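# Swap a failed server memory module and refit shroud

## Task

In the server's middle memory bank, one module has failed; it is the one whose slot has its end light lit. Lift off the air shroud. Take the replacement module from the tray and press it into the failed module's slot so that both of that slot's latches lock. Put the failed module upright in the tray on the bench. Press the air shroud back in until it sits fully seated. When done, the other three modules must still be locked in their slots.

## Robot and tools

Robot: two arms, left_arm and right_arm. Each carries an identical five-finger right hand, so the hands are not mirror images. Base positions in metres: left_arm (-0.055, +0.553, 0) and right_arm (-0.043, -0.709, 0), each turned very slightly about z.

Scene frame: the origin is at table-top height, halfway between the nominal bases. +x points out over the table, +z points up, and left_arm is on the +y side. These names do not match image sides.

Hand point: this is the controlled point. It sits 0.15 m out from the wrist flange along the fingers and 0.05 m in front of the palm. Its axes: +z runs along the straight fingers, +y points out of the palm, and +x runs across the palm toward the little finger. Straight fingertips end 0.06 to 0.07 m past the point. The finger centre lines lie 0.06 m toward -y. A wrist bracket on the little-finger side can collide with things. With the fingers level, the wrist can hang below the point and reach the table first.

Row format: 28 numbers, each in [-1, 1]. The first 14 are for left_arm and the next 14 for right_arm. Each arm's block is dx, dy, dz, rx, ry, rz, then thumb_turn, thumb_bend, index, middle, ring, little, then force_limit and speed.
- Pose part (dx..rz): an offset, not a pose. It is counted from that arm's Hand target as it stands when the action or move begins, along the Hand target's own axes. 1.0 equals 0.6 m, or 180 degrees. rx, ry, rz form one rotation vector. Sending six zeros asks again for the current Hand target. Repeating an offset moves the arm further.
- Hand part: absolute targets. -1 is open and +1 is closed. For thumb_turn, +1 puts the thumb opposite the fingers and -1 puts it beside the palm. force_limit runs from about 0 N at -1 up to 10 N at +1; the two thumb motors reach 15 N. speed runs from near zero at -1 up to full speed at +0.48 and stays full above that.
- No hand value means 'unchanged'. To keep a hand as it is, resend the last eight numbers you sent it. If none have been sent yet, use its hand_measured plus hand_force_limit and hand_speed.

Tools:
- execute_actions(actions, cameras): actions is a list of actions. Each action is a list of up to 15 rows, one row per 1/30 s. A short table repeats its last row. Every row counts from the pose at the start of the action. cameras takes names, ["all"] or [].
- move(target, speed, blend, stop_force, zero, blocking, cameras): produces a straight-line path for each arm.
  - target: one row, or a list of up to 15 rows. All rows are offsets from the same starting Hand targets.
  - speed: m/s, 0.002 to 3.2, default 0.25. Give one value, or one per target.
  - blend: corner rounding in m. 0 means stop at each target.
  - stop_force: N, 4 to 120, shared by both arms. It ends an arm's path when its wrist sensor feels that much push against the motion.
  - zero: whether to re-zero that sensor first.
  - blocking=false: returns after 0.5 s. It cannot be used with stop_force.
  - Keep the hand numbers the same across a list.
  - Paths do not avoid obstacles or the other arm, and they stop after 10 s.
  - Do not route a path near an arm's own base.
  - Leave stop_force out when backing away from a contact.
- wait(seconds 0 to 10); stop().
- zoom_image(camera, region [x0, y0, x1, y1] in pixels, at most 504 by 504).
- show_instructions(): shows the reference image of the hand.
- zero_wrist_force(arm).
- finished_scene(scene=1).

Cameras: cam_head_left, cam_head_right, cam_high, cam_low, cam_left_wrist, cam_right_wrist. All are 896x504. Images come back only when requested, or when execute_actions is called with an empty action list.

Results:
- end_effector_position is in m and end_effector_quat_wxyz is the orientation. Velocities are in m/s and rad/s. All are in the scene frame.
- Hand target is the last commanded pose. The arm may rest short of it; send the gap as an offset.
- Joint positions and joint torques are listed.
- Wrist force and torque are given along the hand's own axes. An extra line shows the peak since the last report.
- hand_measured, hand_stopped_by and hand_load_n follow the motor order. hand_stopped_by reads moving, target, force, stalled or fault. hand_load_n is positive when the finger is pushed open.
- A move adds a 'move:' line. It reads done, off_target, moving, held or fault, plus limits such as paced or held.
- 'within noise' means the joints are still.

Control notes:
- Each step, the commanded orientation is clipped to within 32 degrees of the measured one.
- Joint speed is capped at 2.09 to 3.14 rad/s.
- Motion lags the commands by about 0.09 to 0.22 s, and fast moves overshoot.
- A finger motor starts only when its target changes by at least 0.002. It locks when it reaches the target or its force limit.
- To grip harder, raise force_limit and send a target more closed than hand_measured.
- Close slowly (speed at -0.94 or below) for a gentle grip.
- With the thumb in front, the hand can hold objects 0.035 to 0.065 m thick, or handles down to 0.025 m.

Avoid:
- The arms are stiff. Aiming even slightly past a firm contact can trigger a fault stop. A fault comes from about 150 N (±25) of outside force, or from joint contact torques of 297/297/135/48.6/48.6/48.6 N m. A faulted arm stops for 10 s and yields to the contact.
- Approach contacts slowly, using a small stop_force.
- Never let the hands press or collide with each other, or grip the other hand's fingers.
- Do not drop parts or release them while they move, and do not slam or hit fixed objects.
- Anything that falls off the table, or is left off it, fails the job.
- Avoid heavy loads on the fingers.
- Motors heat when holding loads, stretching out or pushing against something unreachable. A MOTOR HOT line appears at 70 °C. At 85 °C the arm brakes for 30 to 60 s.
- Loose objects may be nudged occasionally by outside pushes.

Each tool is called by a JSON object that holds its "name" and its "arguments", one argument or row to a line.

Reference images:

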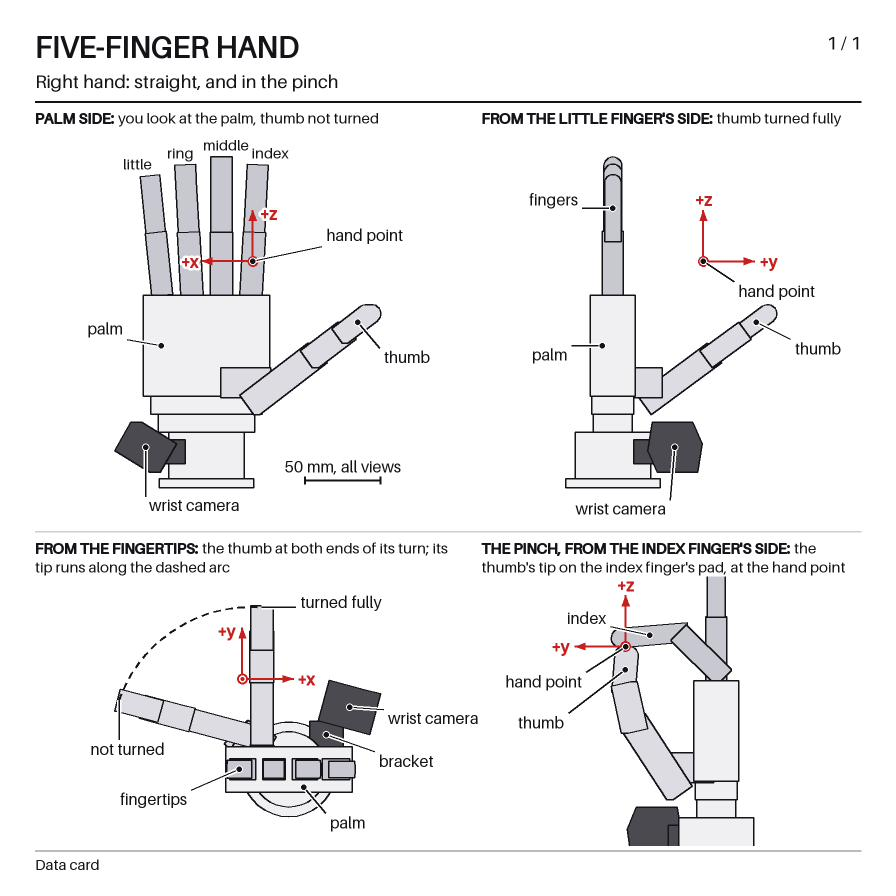

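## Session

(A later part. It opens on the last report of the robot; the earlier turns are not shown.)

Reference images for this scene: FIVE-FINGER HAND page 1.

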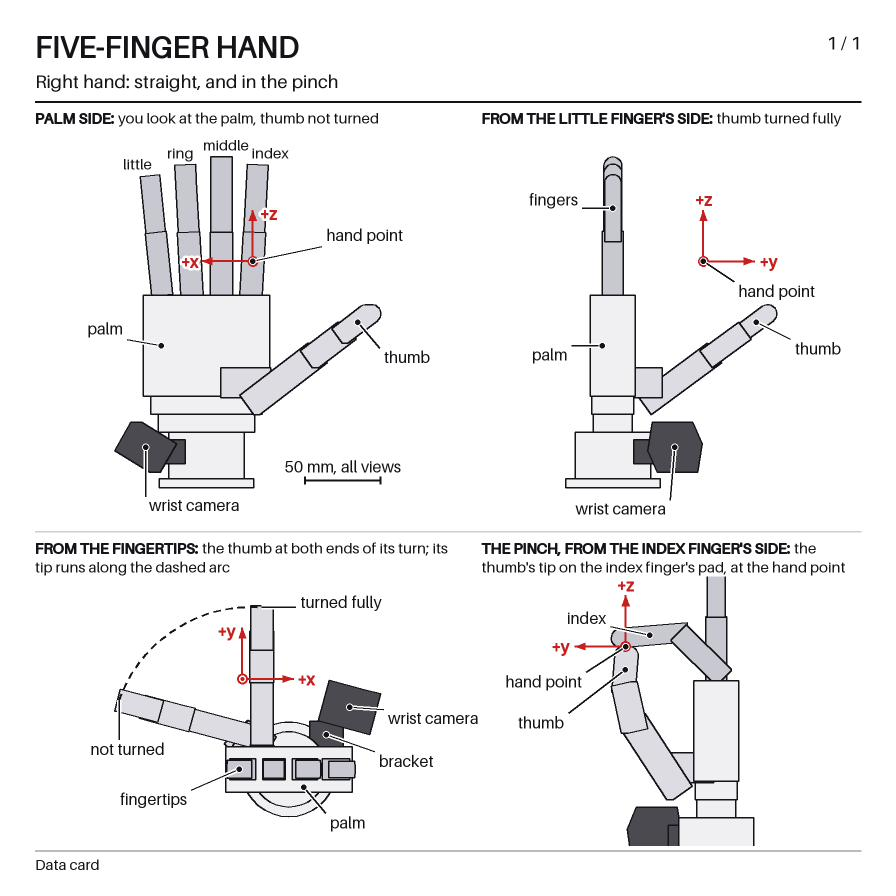

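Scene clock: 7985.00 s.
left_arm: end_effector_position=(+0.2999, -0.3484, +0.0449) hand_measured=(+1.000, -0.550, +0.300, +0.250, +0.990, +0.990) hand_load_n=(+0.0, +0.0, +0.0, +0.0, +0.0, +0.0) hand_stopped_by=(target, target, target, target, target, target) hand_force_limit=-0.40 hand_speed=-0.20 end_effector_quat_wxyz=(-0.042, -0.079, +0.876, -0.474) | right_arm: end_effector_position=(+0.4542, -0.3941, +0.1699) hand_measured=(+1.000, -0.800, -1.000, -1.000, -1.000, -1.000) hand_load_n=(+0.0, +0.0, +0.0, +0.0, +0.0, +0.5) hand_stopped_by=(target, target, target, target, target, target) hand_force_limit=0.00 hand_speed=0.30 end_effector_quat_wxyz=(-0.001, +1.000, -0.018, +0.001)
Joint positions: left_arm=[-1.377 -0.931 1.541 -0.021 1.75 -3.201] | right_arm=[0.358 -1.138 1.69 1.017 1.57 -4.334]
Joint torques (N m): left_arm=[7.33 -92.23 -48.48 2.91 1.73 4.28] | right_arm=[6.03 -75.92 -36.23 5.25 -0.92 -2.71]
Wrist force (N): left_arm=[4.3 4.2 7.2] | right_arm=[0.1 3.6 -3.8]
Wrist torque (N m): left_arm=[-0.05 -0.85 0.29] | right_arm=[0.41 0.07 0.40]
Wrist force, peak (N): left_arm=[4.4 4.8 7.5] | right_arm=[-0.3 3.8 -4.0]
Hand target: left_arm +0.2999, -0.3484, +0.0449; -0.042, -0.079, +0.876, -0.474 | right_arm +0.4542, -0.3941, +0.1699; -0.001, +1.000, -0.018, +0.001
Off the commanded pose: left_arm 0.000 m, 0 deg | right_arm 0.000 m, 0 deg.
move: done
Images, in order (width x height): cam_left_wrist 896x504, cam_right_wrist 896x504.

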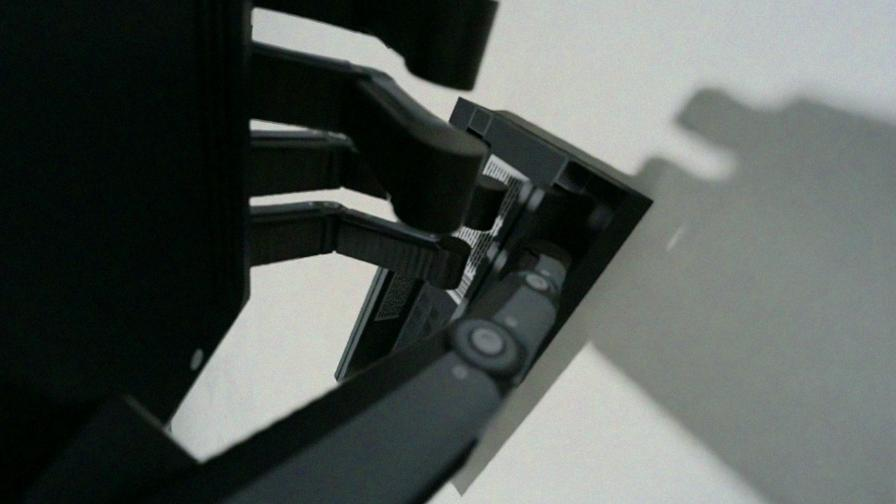

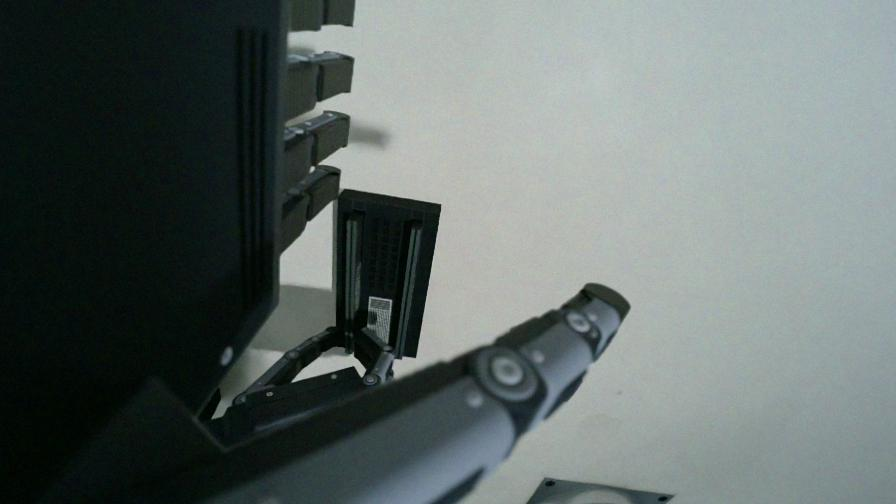

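{"name": "move", "arguments": {
  "target": [-0.00233,0.0129,0.00857,0,0,0,1,-0.55,0.3,0.25,0.99,0.99,-0.4,-0.2,0,0,0,0,0,0,1,-0.8,-1,-1,-1,-1,0.0,0.3],
  "speed": 0.015,
  "stop_force": 4,
  "cameras": ["cam_right_wrist","cam_left_wrist"]
}}

{"name": "zoom_image", "arguments": {
  "camera": "cam_right_wrist",
  "region": [310, 170, 470, 380]
}}

{"name": "zoom_image", "arguments": {
  "camera": "cam_left_wrist",
  "region": [400, 80, 660, 400]
}}

Scene clock: 7993.17 s.
left_arm: end_effector_position=(+0.2999, -0.3484, +0.0355) hand_measured=(+1.000, -0.550, +0.300, +0.250, +0.990, +0.990) hand_load_n=(-0.5, -0.5, -0.5, +0.0, +0.0, +0.0) hand_stopped_by=(target, target, target, target, target, target) hand_force_limit=-0.40 hand_speed=-0.20 end_effector_quat_wxyz=(-0.042, -0.079, +0.876, -0.474) | right_arm: end_effector_position=(+0.4542, -0.3941, +0.1699) hand_measured=(+1.000, -0.800, -1.000, -1.000, -1.000, -1.000) hand_load_n=(+0.0, +0.0, +0.0, +0.0, +0.0, +0.0) hand_stopped_by=(target, target, target, target, target, target) hand_force_limit=0.00 hand_speed=0.30 end_effector_quat_wxyz=(-0.001, +1.000, -0.018, +0.001)
Joint positions: left_arm=[-1.377 -0.922 1.545 -0.034 1.75 -3.201] | right_arm=[0.358 -1.138 1.69 1.017 1.57 -4.334]
Joint torques (N m): left_arm=[6.78 -86.03 -31.15 1.8 1.41 3.58] | right_arm=[6.86 -74.74 -33.72 5.32 -0.76 -2.14]
Wrist force (N): left_arm=[4.2 1.2 3.2] | right_arm=[-0.3 3.5 -3.5]
Wrist torque (N m): left_arm=[-0.16 -0.73 0.24] | right_arm=[0.39 0.13 0.38]
Wrist force, peak (N): left_arm=[4.3 4.4 7.7] | right_arm=[-0.3 3.7 -4.0]
Hand target: left_arm +0.2999, -0.3484, +0.0355; -0.042, -0.079, +0.876, -0.474 | right_arm +0.4542, -0.3941, +0.1699; -0.001, +1.000, -0.018, +0.001
Off the commanded pose: left_arm 0.000 m, 0 deg | right_arm 0.000 m, 0 deg.
move: contact (left_arm)
Images, in order (width x height): cam_left_wrist 896x504, cam_right_wrist 896x504.

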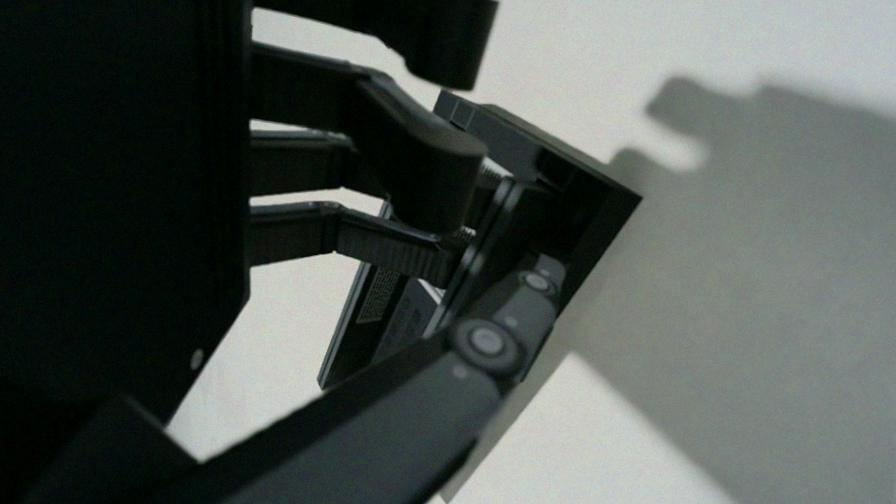

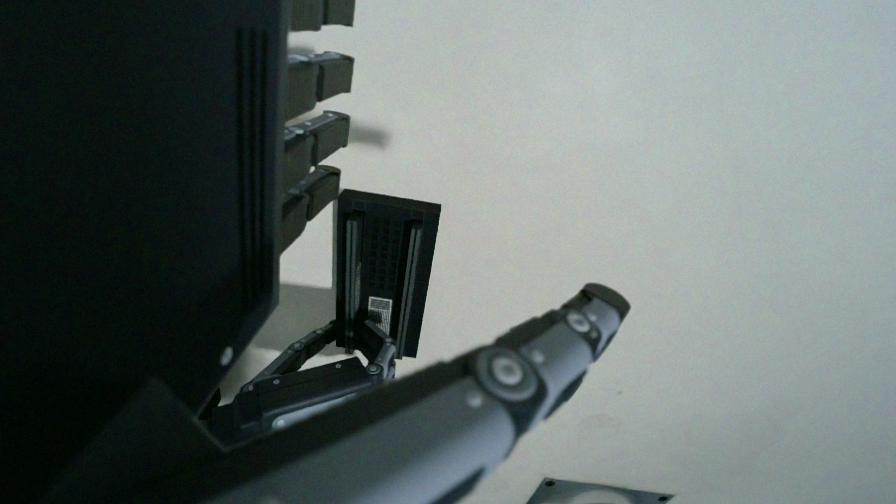

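Scaled by 2.400 from the camera's 896x504 image, which has a finer 1280x720 frame.

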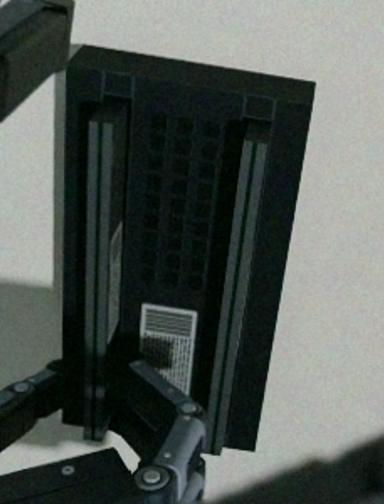

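Scaled by 1.575 from the camera's 896x504 image, which has a finer 1280x720 frame.

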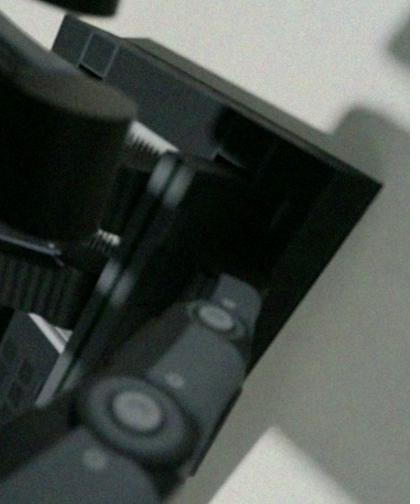

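{"name": "move", "arguments": {
  "target": [0,0,0,0,0,0,1,-0.47,0.3,0.25,0.99,0.99,-0.4,-0.5,0,0,0,0,0,0,1,-0.8,-1,-1,-1,-1,0.0,0.3],
  "speed": 0.015
}}

{"name": "move", "arguments": {
  "target": [-0.00042,0.00233,0.00155,0,0,0,1,-0.47,0.3,0.25,0.99,0.99,-0.4,-0.5,0,0,0,0,0,0,1,-0.8,-1,-1,-1,-1,0.0,0.3],
  "speed": 0.01,
  "stop_force": 4,
  "cameras": ["cam_right_wrist","cam_left_wrist"]
}}

{"name": "zoom_image", "arguments": {
  "camera": "cam_left_wrist",
  "region": [400, 80, 660, 400]
}}

Scene clock: 8001.67 s.
left_arm: end_effector_position=(+0.2999, -0.3484, +0.0355) hand_measured=(+1.000, -0.470, +0.300, +0.250, +0.990, +0.990) hand_load_n=(+0.0, +0.0, +0.0, +0.0, +0.0, +0.0) hand_stopped_by=(target, target, target, target, target, target) hand_force_limit=-0.40 hand_speed=-0.50 end_effector_quat_wxyz=(-0.042, -0.079, +0.876, -0.474) | right_arm: end_effector_position=(+0.4542, -0.3941, +0.1699) hand_measured=(+1.000, -0.800, -1.000, -1.000, -1.000, -1.000) hand_load_n=(+0.0, +0.0, +0.0, +0.0, +0.0, +0.0) hand_stopped_by=(target, target, target, target, target, target) hand_force_limit=0.00 hand_speed=0.30 end_effector_quat_wxyz=(-0.001, +1.000, -0.018, +0.001)
Joint positions: left_arm=[-1.377 -0.922 1.545 -0.034 1.75 -3.201] | right_arm=[0.358 -1.138 1.69 1.017 1.57 -4.334]
Joint torques (N m): left_arm=[2.65 -87.38 -44.12 1.45 1.57 3.33] | right_arm=[8.34 -74.43 -31.72 5.26 -0.62 -1.74]
Wrist force (N): left_arm=[4.3 4.8 6.7] | right_arm=[0.0 3.7 -3.8]
Wrist torque (N m): left_arm=[0.08 -0.83 0.31] | right_arm=[0.42 0.09 0.40]
Wrist force, peak (N): left_arm=[4.4 4.6 7.0] | right_arm=[-0.2 3.7 -4.1]
Hand target: left_arm +0.2999, -0.3484, +0.0355; -0.042, -0.079, +0.876, -0.474 | right_arm +0.4542, -0.3941, +0.1699; -0.001, +1.000, -0.018, +0.001
Off the commanded pose: left_arm 0.000 m, 0 deg | right_arm 0.000 m, 0 deg.
move: done

Scene clock: 8002.73 s.
left_arm: end_effector_position=(+0.2999, -0.3484, +0.0338) hand_measured=(+1.000, -0.470, +0.300, +0.250, +0.990, +0.990) hand_load_n=(+0.0, -0.5, +0.0, +0.0, +0.0, +0.0) hand_stopped_by=(target, target, target, target, target, target) hand_force_limit=-0.40 hand_speed=-0.50 end_effector_quat_wxyz=(-0.042, -0.079, +0.876, -0.474) | right_arm: end_effector_position=(+0.4542, -0.3941, +0.1699) hand_measured=(+1.000, -0.800, -1.000, -1.000, -1.000, -1.000) hand_load_n=(+0.0, +0.0, +0.0, +0.0, +0.0, +0.0) hand_stopped_by=(target, target, target, target, target, target) hand_force_limit=0.00 hand_speed=0.30 end_effector_quat_wxyz=(-0.001, +1.000, -0.018, +0.001)
Joint positions: left_arm=[-1.377 -0.92 1.546 -0.037 1.75 -3.201] | right_arm=[0.358 -1.138 1.69 1.017 1.57 -4.334]
Joint torques (N m): left_arm=[-0.74 -71.49 -22.47 1.17 2.04 3.39] | right_arm=[7.23 -73.42 -31.08 5.09 -0.77 -1.82]
Wrist force (N): left_arm=[4.5 1.8 4.6] | right_arm=[-0.1 3.5 -3.3]
Wrist torque (N m): left_arm=[-0.13 -0.82 0.27] | right_arm=[0.37 0.10 0.38]
Wrist force, peak (N): left_arm=[4.4 4.7 7.2] | right_arm=[-0.2 3.7 -3.9]
Hand target: left_arm +0.2999, -0.3484, +0.0338; -0.042, -0.079, +0.876, -0.474 | right_arm +0.4542, -0.3941, +0.1699; -0.001, +1.000, -0.018, +0.001
Off the commanded pose: left_arm 0.000 m, 0 deg | right_arm 0.000 m, 0 deg.
move: done
Images, in order (width x height): cam_left_wrist 896x504, cam_right_wrist 896x504.

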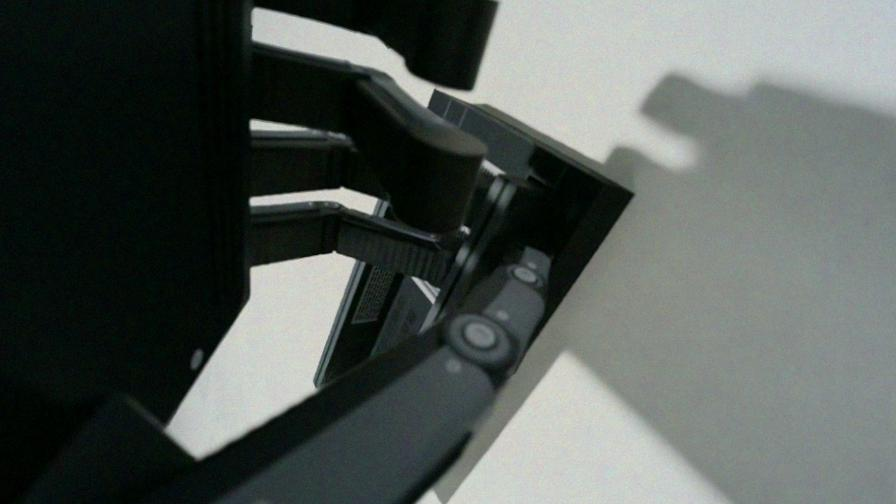

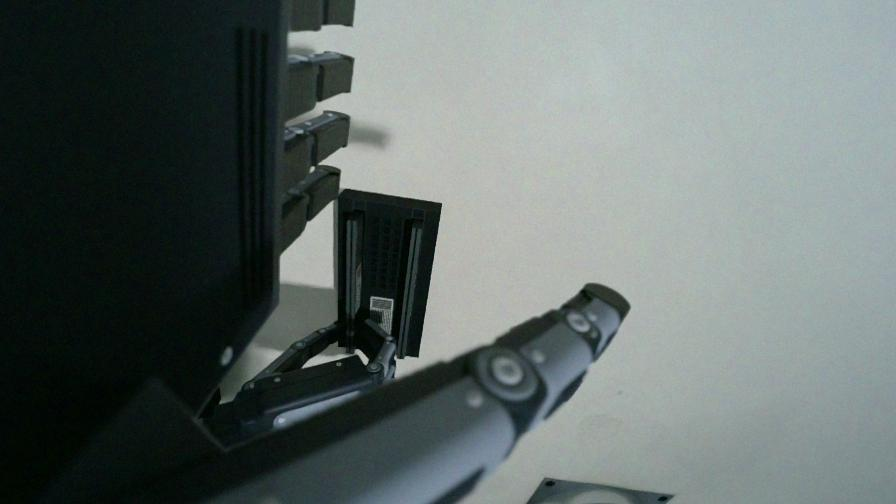

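Scaled by 1.575 from the camera's 896x504 image, which has a finer 1280x720 frame.

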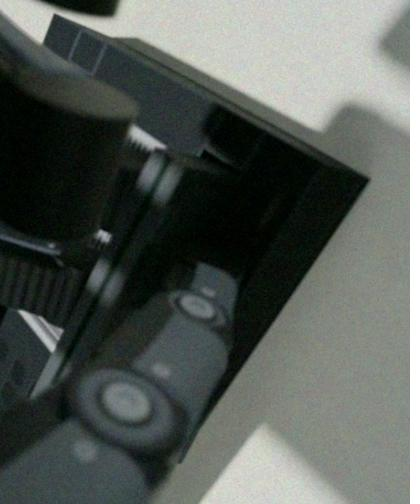

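{"name": "move", "arguments": {
  "target": [-0.00035,0.00187,-0.00413,0,0,0,1,-0.47,0.3,0.25,0.99,0.99,-0.4,-0.5,0,0,0,0,0,0,1,-0.8,-1,-1,-1,-1,0.0,0.3],
  "speed": 0.01
}}

{"name": "move", "arguments": {
  "target": [0,0,0,0,0,0,1,0.0,0.3,0.25,0.99,0.99,-0.4,-0.85,0,0,0,0,0,0,1,-0.8,-1,-1,-1,-1,0.0,0.3],
  "speed": 0.01,
  "cameras": ["cam_right_wrist","cam_left_wrist"]
}}

{"name": "zoom_image", "arguments": {
  "camera": "cam_right_wrist",
  "region": [310, 170, 470, 380]
}}

Scene clock: 8010.93 s.
left_arm: end_effector_position=(+0.2999, -0.3456, +0.0342) hand_measured=(+1.000, -0.470, +0.300, +0.250, +0.990, +0.990) hand_load_n=(+0.0, -1.0, +0.5, +0.0, +0.0, +0.5) hand_stopped_by=(target, target, target, target, target, target) hand_force_limit=-0.40 hand_speed=-0.50 end_effector_quat_wxyz=(-0.042, -0.079, +0.876, -0.474) | right_arm: end_effector_position=(+0.4542, -0.3941, +0.1699) hand_measured=(+1.000, -0.800, -1.000, -1.000, -1.000, -1.000) hand_load_n=(+0.0, +0.0, +0.0, +0.0, +0.0, +0.0) hand_stopped_by=(target, target, target, target, target, target) hand_force_limit=0.00 hand_speed=0.30 end_effector_quat_wxyz=(-0.001, +1.000, -0.018, +0.001)
Joint positions: left_arm=[-1.376 -0.924 1.552 -0.039 1.75 -3.201] | right_arm=[0.358 -1.138 1.69 1.017 1.57 -4.334]
Joint torques (N m): left_arm=[5.57 -77.44 -31.94 -0.56 2.56 4.39] | right_arm=[7.09 -73.21 -29.11 5 -0.67 -1.3]
Wrist force (N): left_arm=[4.3 3.3 7.1] | right_arm=[0.1 3.6 -3.7]
Wrist torque (N m): left_arm=[-0.05 -0.82 0.28] | right_arm=[0.41 0.07 0.41]
Wrist force, peak (N): left_arm=[4.9 3.7 6.9] | right_arm=[0.1 4.1 -4.2]
Hand target: left_arm +0.2999, -0.3457, +0.0342; -0.042, -0.079, +0.876, -0.474 | right_arm +0.4542, -0.3941, +0.1699; -0.001, +1.000, -0.018, +0.001
Off the commanded pose: left_arm 0.000 m, 0 deg | right_arm 0.000 m, 0 deg.
move: done

Scene clock: 8011.53 s.
left_arm: end_effector_position=(+0.2999, -0.3457, +0.0342) hand_measured=(+1.000, -0.396, +0.300, +0.250, +0.990, +0.990) hand_load_n=(-0.5, +5.5, +2.0, +2.0, +0.0, +0.0) hand_stopped_by=(target, force, target, target, target, target) hand_force_limit=-0.40 hand_speed=-0.85 end_effector_quat_wxyz=(-0.042, -0.079, +0.876, -0.474) | right_arm: end_effector_position=(+0.4542, -0.3941, +0.1699) hand_measured=(+1.000, -0.800, -1.000, -1.000, -1.000, -1.000) hand_load_n=(+0.0, +0.0, +0.0, +0.0, +0.0, +0.0) hand_stopped_by=(target, target, target, target, target, target) hand_force_limit=0.00 hand_speed=0.30 end_effector_quat_wxyz=(-0.001, +1.000, -0.018, +0.001)
Joint positions: left_arm=[-1.376 -0.924 1.552 -0.039 1.75 -3.201] | right_arm=[0.358 -1.138 1.69 1.017 1.57 -4.334]
Joint torques (N m): left_arm=[4.77 -75.12 -45.49 1.8 1.75 3.83] | right_arm=[7.32 -73.25 -28.71 5.04 -0.57 -1.47]
Wrist force (N): left_arm=[4.0 4.5 7.4] | right_arm=[-0.1 3.3 -3.6]
Wrist torque (N m): left_arm=[-0.03 -0.79 0.28] | right_arm=[0.36 0.11 0.37]
Wrist force, peak (N): left_arm=[4.9 4.3 7.4] | right_arm=[-0.7 3.7 -3.9]
Hand target: left_arm +0.2999, -0.3457, +0.0342; -0.042, -0.079, +0.876, -0.474 | right_arm +0.4542, -0.3941, +0.1699; -0.001, +1.000, -0.018, +0.001
Off the commanded pose: left_arm 0.000 m, 0 deg | right_arm 0.000 m, 0 deg.
move: done
Images, in order (width x height): cam_left_wrist 896x504, cam_right_wrist 896x504.

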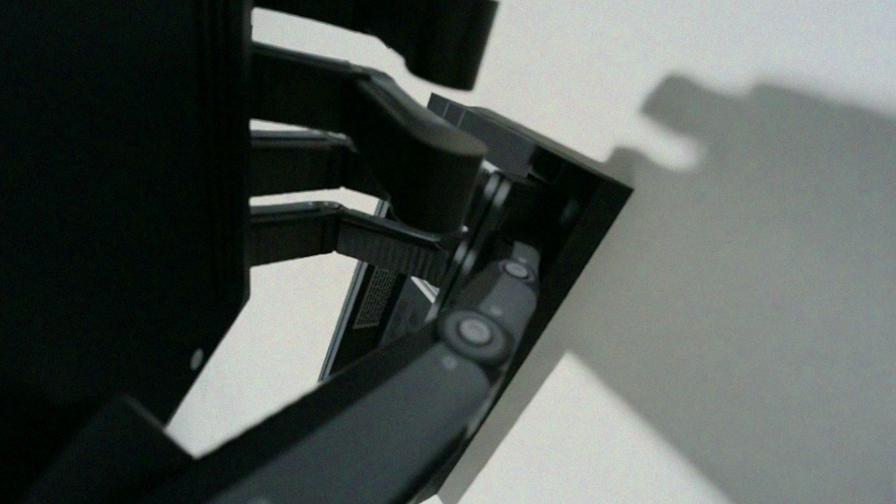

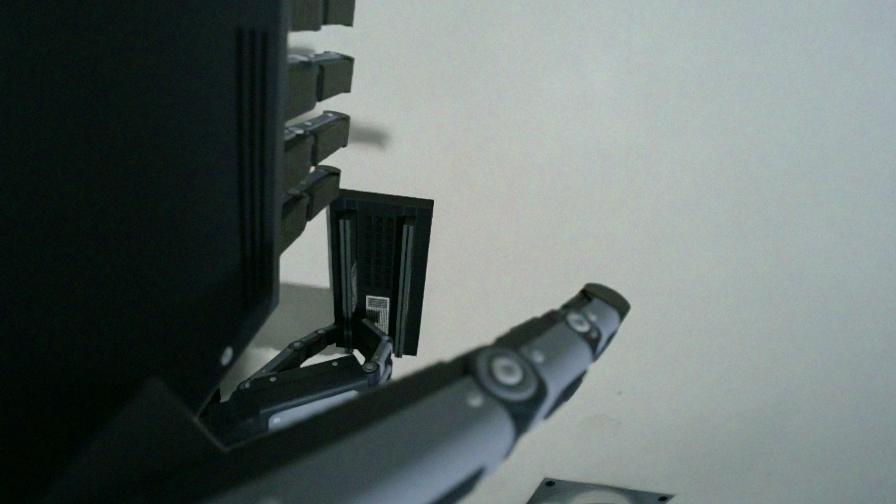

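Scaled by 2.400 from the camera's 896x504 image, which has a finer 1280x720 frame.

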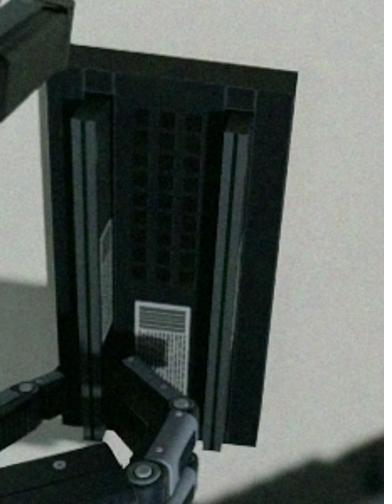

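{"name": "move", "arguments": {
  "target": [0,0,0,0,0,0,1,0.15,0.3,0.25,0.99,0.99,0.6,-0.85,0,0,0,0,0,0,1,-0.8,-1,-1,-1,-1,0.0,0.3],
  "speed": 0.01,
  "cameras": ["cam_right_wrist"]
}}

{"name": "zoom_image", "arguments": {
  "camera": "cam_right_wrist",
  "region": [310, 170, 470, 380]
}}

Scene clock: 8018.03 s.
left_arm: end_effector_position=(+0.2999, -0.3457, +0.0342) hand_measured=(+1.000, -0.376, +0.300, +0.250, +0.990, +0.990) hand_load_n=(-0.5, +11.5, +4.0, +4.0, +0.5, +0.0) hand_stopped_by=(target, force, target, target, target, target) hand_force_limit=0.60 hand_speed=-0.85 end_effector_quat_wxyz=(-0.042, -0.079, +0.876, -0.474) | right_arm: end_effector_position=(+0.4542, -0.3941, +0.1699) hand_measured=(+1.000, -0.800, -1.000, -1.000, -1.000, -1.000) hand_load_n=(+0.0, +0.0, +0.0, +0.0, +0.0, +0.0) hand_stopped_by=(target, target, target, target, target, target) hand_force_limit=0.00 hand_speed=0.30 end_effector_quat_wxyz=(-0.001, +1.000, -0.018, +0.001)
Joint positions: left_arm=[-1.376 -0.924 1.551 -0.039 1.75 -3.201] | right_arm=[0.358 -1.138 1.69 1.017 1.57 -4.334]
Joint torques (N m): left_arm=[-7.08 -70.55 -47.13 1.94 -0.28 -0.17] | right_arm=[6.14 -71.72 -26.58 4.98 -0.57 -1.17]
Wrist force (N): left_arm=[4.8 4.8 7.2] | right_arm=[-0.3 3.8 -3.5]
Wrist torque (N m): left_arm=[0.05 -0.89 0.35] | right_arm=[0.43 0.12 0.39]
Wrist force, peak (N): left_arm=[4.8 5.1 7.3] | right_arm=[-0.3 4.2 -4.0]
Hand target: left_arm +0.2999, -0.3457, +0.0342; -0.042, -0.079, +0.876, -0.474 | right_arm +0.4542, -0.3941, +0.1699; -0.001, +1.000, -0.018, +0.001
Off the commanded pose: left_arm 0.000 m, 0 deg | right_arm 0.000 m, 0 deg.
move: done
Images, in order (width x height): cam_right_wrist 896x504.

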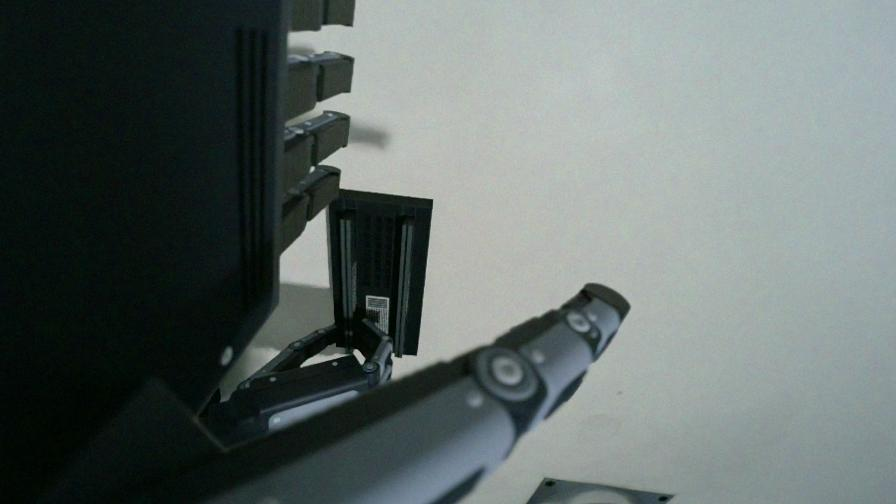

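Scaled by 2.400 from the camera's 896x504 image, which has a finer 1280x720 frame.

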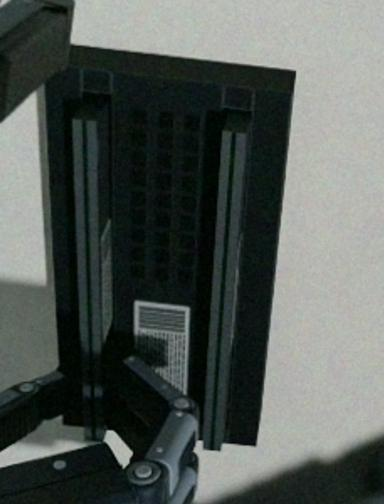

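{"name": "move", "arguments": {
  "target": [0.00743,-0.04119,-0.02737,0,0,0,1,0.15,0.3,0.25,0.99,0.99,0.6,-0.85,0,0,0,0,0,0,1,-0.8,-1,-1,-1,-1,0.0,0.3],
  "speed": 0.02,
  "cameras": ["cam_right_wrist","cam_left_wrist"]
}}

{"name": "zoom_image", "arguments": {
  "camera": "cam_right_wrist",
  "region": [310, 170, 470, 380]
}}

Scene clock: 8023.37 s.
left_arm: end_effector_position=(+0.2999, -0.3457, +0.0644) hand_measured=(+1.000, -0.376, +0.300, +0.250, +0.990, +0.990) hand_load_n=(-0.5, +11.5, +4.0, +4.0, +0.0, +0.0) hand_stopped_by=(target, force, target, target, target, target) hand_force_limit=0.60 hand_speed=-0.85 end_effector_quat_wxyz=(-0.042, -0.079, +0.876, -0.474) | right_arm: end_effector_position=(+0.4542, -0.3941, +0.1699) hand_measured=(+1.000, -0.800, -1.000, -1.000, -1.000, -1.000) hand_load_n=(+0.0, -0.5, +0.0, +0.0, +0.0, +0.0) hand_stopped_by=(target, target, target, target, target, target) hand_force_limit=0.00 hand_speed=0.30 end_effector_quat_wxyz=(-0.001, +1.000, -0.018, +0.001)
Joint positions: left_arm=[-1.376 -0.952 1.537 0.004 1.75 -3.201] | right_arm=[0.358 -1.138 1.69 1.017 1.57 -4.334]
Joint torques (N m): left_arm=[-6.75 -71.6 -41.98 -0.69 -0.59 -2.26] | right_arm=[6.39 -70.88 -26.31 4.98 -0.57 -0.64]
Wrist force (N): left_arm=[4.0 4.8 6.9] | right_arm=[-0.3 3.4 -3.7]
Wrist torque (N m): left_arm=[0.04 -0.79 0.29] | right_arm=[0.37 0.13 0.37]
Wrist force, peak (N): left_arm=[4.7 4.8 7.8] | right_arm=[-0.3 4.1 -3.8]
Hand target: left_arm +0.2999, -0.3457, +0.0642; -0.042, -0.079, +0.876, -0.474 | right_arm +0.4542, -0.3941, +0.1699; -0.001, +1.000, -0.018, +0.001
Off the commanded pose: left_arm 0.000 m, 0 deg | right_arm 0.000 m, 0 deg.
move: done
Images, in order (width x height): cam_left_wrist 896x504, cam_right_wrist 896x504.

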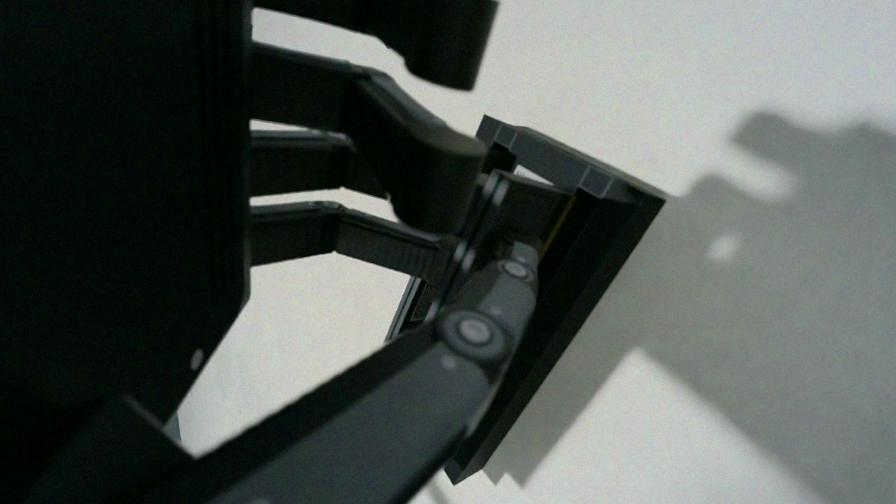

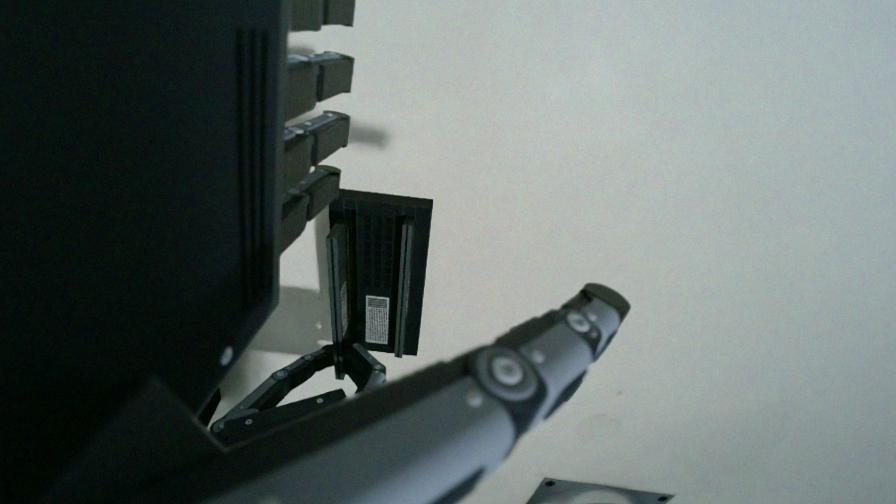

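Scaled by 2.400 from the camera's 896x504 image, which has a finer 1280x720 frame.

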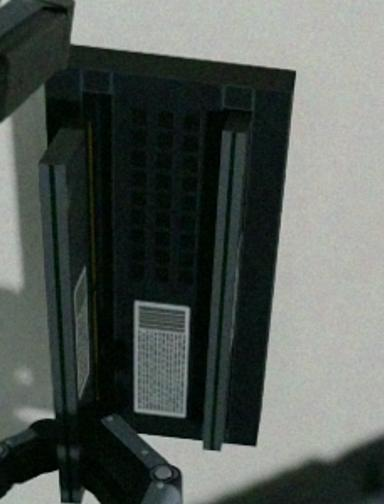

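{"name": "move", "arguments": {
  "target": [
    [0.03366,-0.18673,-0.12405,0,0,0,1,0.15,0.3,0.25,0.99,0.99,0.6,-0.85,0,0,0,0,0,0,1,-0.8,-1,-1,-1,-1,0.0,0.3],
    [-0.38593,0.14268,-0.58103,0.02193,0.03624,0.0242,1,0.15,0.3,0.25,0.99,0.99,0.6,-0.85,0,0,0,0,0,0,1,-0.8,-1,-1,-1,-1,0.0,0.3]
  ],
  "speed": [0.08,0.12],
  "blend": [0.03,0],
  "cameras": ["cam_left_wrist"]
}}

Scene clock: 8056.67 s.
left_arm: end_effector_position=(+0.5118, +0.0151, +0.1498) hand_measured=(+1.000, -0.376, +0.300, +0.250, +0.990, +0.990) hand_load_n=(-0.5, +11.5, +3.5, +4.0, +0.0, +0.0) hand_stopped_by=(target, force, target, target, target, target) hand_force_limit=0.60 hand_speed=-0.85 end_effector_quat_wxyz=(-0.071, -0.020, +0.858, -0.509) | right_arm: end_effector_position=(+0.4542, -0.3941, +0.1699) hand_measured=(+1.000, -0.800, -1.000, -1.000, -1.000, -1.000) hand_load_n=(+0.0, +0.0, +0.0, +0.0, +0.0, +0.0) hand_stopped_by=(target, target, target, target, target, target) hand_force_limit=0.00 hand_speed=0.30 end_effector_quat_wxyz=(-0.001, +1.000, -0.018, +0.001)
Joint positions: left_arm=[-0.816 -1.168 1.764 0.11 2.327 -2.775] | right_arm=[0.358 -1.138 1.69 1.017 1.57 -4.334]
Joint torques (N m): left_arm=[5.39 -73.05 -47.94 -0.75 0.91 -2.32] | right_arm=[6.82 -68.6 -26.56 4.76 -0.31 0.07]
Wrist force (N): left_arm=[4.7 5.0 7.2] | right_arm=[-0.3 3.2 -3.9]
Wrist torque (N m): left_arm=[0.04 -0.86 0.43] | right_arm=[0.37 0.13 0.36]
Wrist force, peak (N): left_arm=[5.2 5.3 7.5] | right_arm=[-0.3 3.8 -4.2]
Hand target: left_arm +0.5119, +0.0151, +0.1499; -0.071, -0.020, +0.858, -0.509 | right_arm +0.4542, -0.3941, +0.1699; -0.001, +1.000, -0.018, +0.001
Off the commanded pose: left_arm 0.000 m, 0 deg | right_arm 0.000 m, 0 deg.
move: done
Images, in order (width x height): cam_left_wrist 896x504.

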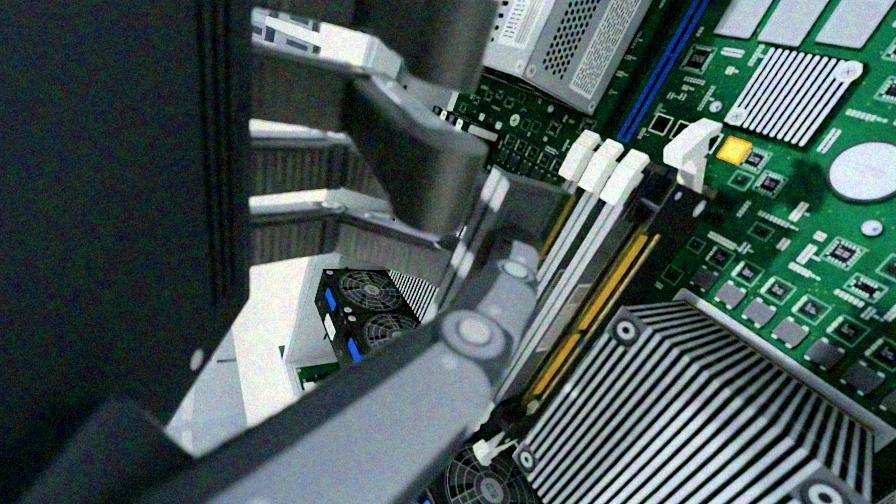

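{"name": "move", "arguments": {
  "target": [
    [0,0,0,0,0,0,1,0.15,0.3,0.25,0.99,0.99,0.6,-0.85,0.0003,-0.0003,-0.1333,0,0,0,1,-0.8,-1,-1,-1,-1,0.0,0.3],
    [0,0,0,0,0,0,1,0.15,0.3,0.25,0.99,0.99,0.6,-0.85,0.2835,-0.5108,-0.1317,0,0,0,1,-0.8,-1,-1,-1,-1,0.0,0.3],
    [0,0,0,0,0,0,1,0.15,0.3,0.25,0.99,0.99,0.6,-0.85,0.2785,-0.6457,-0.0752,0,0,0,1,-0.8,-1,-1,-1,-1,0.0,0.3]
  ],
  "speed": 0.2,
  "blend": [0.04,0.03,0],
  "cameras": ["cam_right_wrist","cam_left_wrist"]
}}

Scene clock: 8067.80 s.
left_arm: end_effector_position=(+0.5119, +0.0151, +0.1499) hand_measured=(+1.000, -0.376, +0.300, +0.250, +0.990, +0.990) hand_load_n=(-0.5, +11.5, +3.5, +4.5, +0.0, +0.0) hand_stopped_by=(target, force, target, target, target, target) hand_force_limit=0.60 hand_speed=-0.85 end_effector_quat_wxyz=(-0.071, -0.020, +0.858, -0.509) | right_arm: end_effector_position=(+0.6353, -0.0131, +0.2160) hand_measured=(+1.000, -0.800, -1.000, -1.000, -1.000, -1.000) hand_load_n=(+0.0, +0.0, +0.0, -0.5, +0.0, +0.0) hand_stopped_by=(target, target, target, target, target, target) hand_force_limit=0.00 hand_speed=0.30 end_effector_quat_wxyz=(-0.001, +1.000, -0.018, +0.001)
Joint positions: left_arm=[-0.816 -1.168 1.764 0.11 2.327 -2.775] | right_arm=[0.662 -0.333 0.153 1.749 1.571 -4.029]
Joint torques (N m): left_arm=[7.68 -75.97 -47.52 -0.98 2.76 3.3] | right_arm=[3.34 -131.13 -29.17 0.61 1.55 -4.12]
Wrist force (N): left_arm=[4.3 4.7 7.3] | right_arm=[0.1 4.6 -4.0]
Wrist torque (N m): left_arm=[-0.01 -0.80 0.40] | right_arm=[0.66 0.00 0.45]
Wrist force, peak (N): left_arm=[5.1 4.8 7.6] | right_arm=[0.7 4.7 -5.1]
Hand target: left_arm +0.5119, +0.0151, +0.1499; -0.071, -0.020, +0.858, -0.509 | right_arm +0.6352, -0.0131, +0.2160; -0.001, +1.000, -0.018, +0.001
Off the commanded pose: left_arm 0.000 m, 0 deg | right_arm 0.000 m, 0 deg.
move: done
Images, in order (width x height): cam_left_wrist 896x504, cam_right_wrist 896x504.

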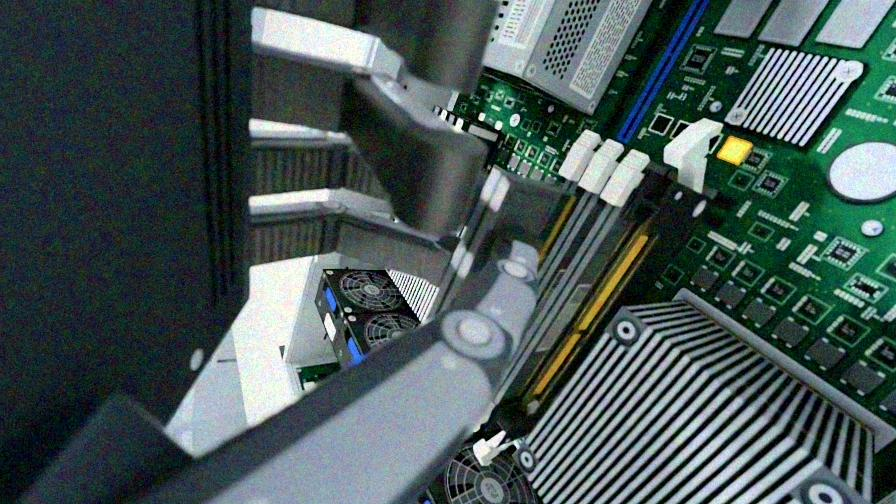

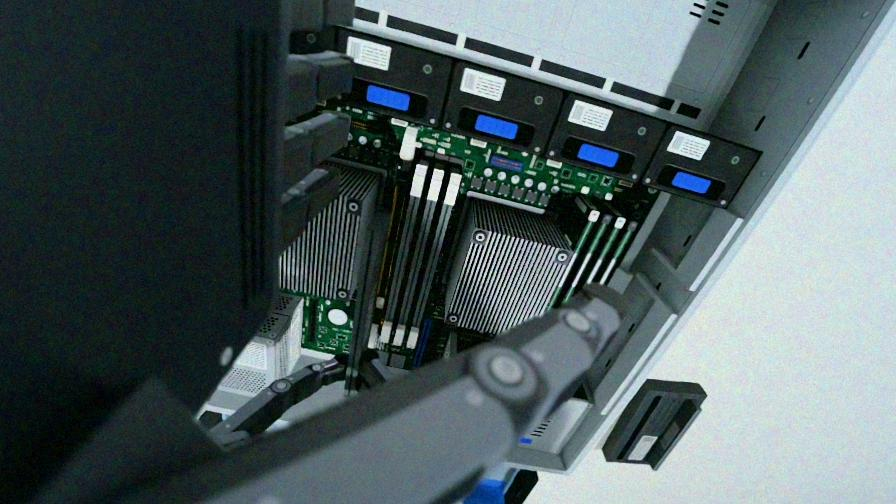

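{"name": "zoom_image", "arguments": {
  "camera": "cam_right_wrist",
  "region": [300, 110, 500, 410]
}}

{"name": "zoom_image", "arguments": {
  "camera": "cam_left_wrist",
  "region": [400, 100, 740, 480]
}}

Scaled by 1.680 from the camera's 896x504 image, which has a finer 1280x720 frame.

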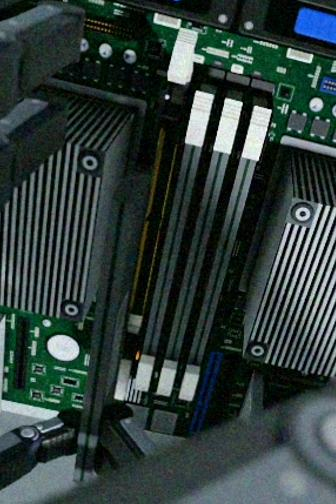

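Scaled by 1.326 from the camera's 896x504 image, which has a finer 1280x720 frame.

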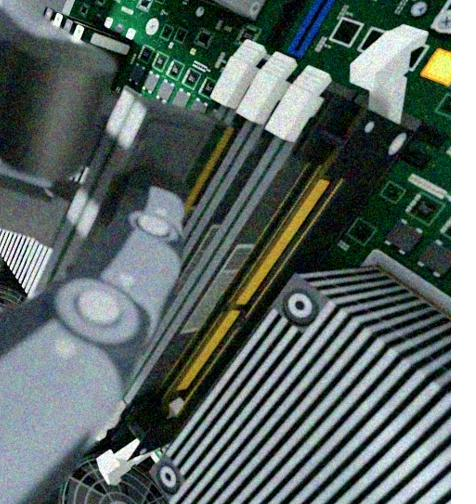

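{"name": "zoom_image", "arguments": {
  "camera": "cam_right_wrist",
  "region": [330, 130, 430, 280]
}}

{"name": "zoom_image", "arguments": {
  "camera": "cam_right_wrist",
  "region": [320, 270, 420, 420]
}}

Scaled by 3.360 from the camera's 896x504 image, which has a finer 1280x720 frame.

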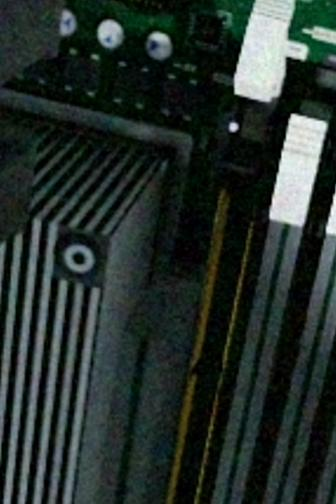

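Scaled by 3.360 from the camera's 896x504 image, which has a finer 1280x720 frame.

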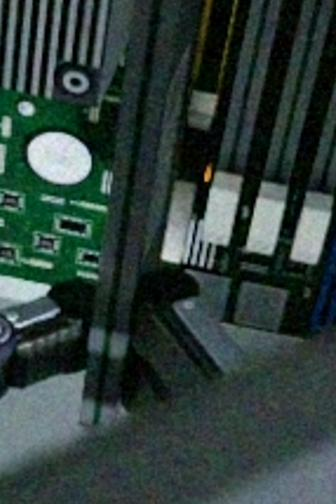

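{"name": "move", "arguments": {
  "target": [-0.00898,0.055,0.02989,0,0,0,1,0.15,0.3,0.25,0.99,0.99,0.6,-0.85,0,0,0,0,0,0,1,-0.8,-1,-1,-1,-1,0.0,0.3],
  "speed": 0.05,
  "cameras": ["cam_right_wrist","cam_left_wrist"]
}}

{"name": "zoom_image", "arguments": {
  "camera": "cam_right_wrist",
  "region": [340, 130, 440, 280]
}}

{"name": "zoom_image", "arguments": {
  "camera": "cam_right_wrist",
  "region": [330, 270, 430, 420]
}}

Scene clock: 8103.87 s.
left_arm: end_effector_position=(+0.5118, +0.0152, +0.1117) hand_measured=(+1.000, -0.376, +0.300, +0.250, +0.990, +0.990) hand_load_n=(-0.5, +11.5, +4.0, +4.0, +0.0, +0.5) hand_stopped_by=(target, force, target, target, target, target) hand_force_limit=0.60 hand_speed=-0.85 end_effector_quat_wxyz=(-0.071, -0.020, +0.858, -0.509) end_effector_velocity=(-0.001, +0.000, +0.002) end_effector_angular_velocity=(+0.002, +0.001, -0.001) | right_arm: end_effector_position=(+0.6352, -0.0131, +0.2160) hand_measured=(+1.000, -0.800, -1.000, -1.000, -1.000, -1.000) hand_load_n=(+0.0, +0.0, +0.0, +0.0, +0.0, +0.0) hand_stopped_by=(target, target, target, target, target, target) hand_force_limit=0.00 hand_speed=0.30 end_effector_quat_wxyz=(-0.001, +1.000, -0.018, +0.001)
Joint positions: left_arm=[-0.816 -1.131 1.789 0.047 2.327 -2.774] | right_arm=[0.662 -0.334 0.154 1.748 1.571 -4.029]
Joint velocities: left_arm=[-0.002 -0.002 -0.001 0.005 -0.001 0] | right_arm=[within noise]
Joint torques (N m): left_arm=[-5.71 -73.11 -44.39 4.34 0.03 0.63] | right_arm=[8.96 -131.96 -30.45 0.97 0.44 -3.92]
Wrist force (N): left_arm=[4.8 4.2 7.2] | right_arm=[0.8 4.6 -4.0]
Wrist torque (N m): left_arm=[-0.08 -0.85 0.43] | right_arm=[0.66 -0.10 0.50]
Wrist force, peak (N): left_arm=[5.2 5.3 7.9] | right_arm=[0.4 5.1 -4.4]
Hand target: left_arm +0.5119, +0.0151, +0.1119; -0.071, -0.020, +0.858, -0.509 | right_arm +0.6352, -0.0131, +0.2160; -0.001, +1.000, -0.018, +0.001
Off the commanded pose: left_arm 0.000 m, 0 deg | right_arm 0.000 m, 0 deg.
move: done
Images, in order (width x height): cam_left_wrist 896x504, cam_right_wrist 896x504.

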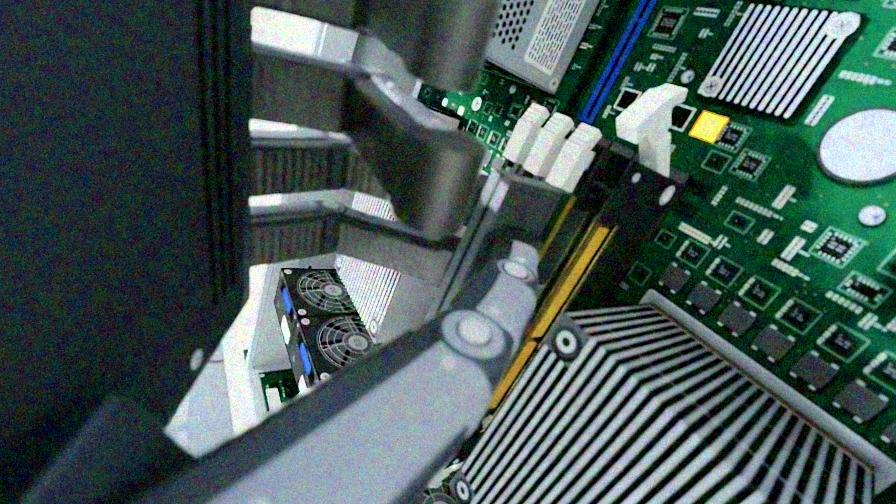

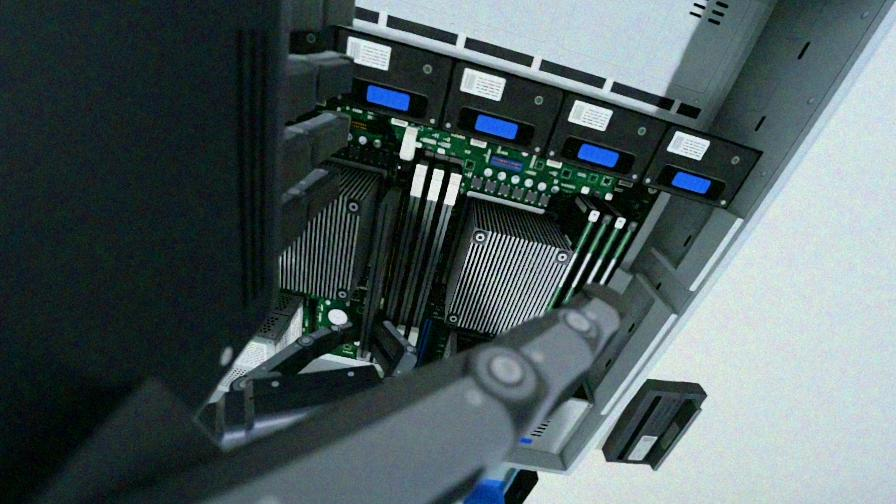

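Scaled by 3.360 from the camera's 896x504 image, which has a finer 1280x720 frame.

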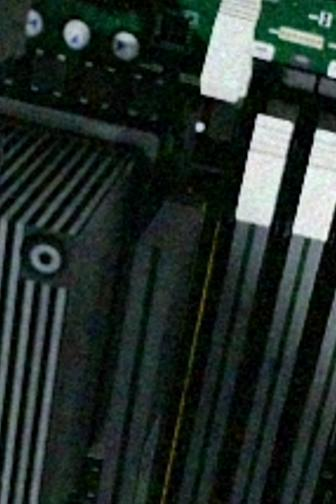

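Scaled by 3.360 from the camera's 896x504 image, which has a finer 1280x720 frame.

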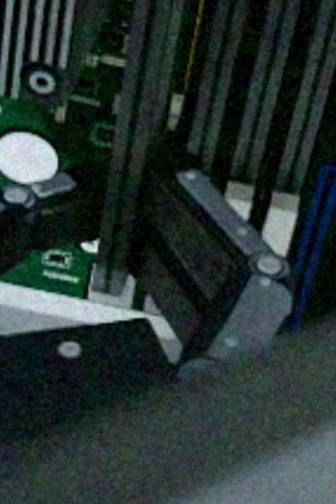

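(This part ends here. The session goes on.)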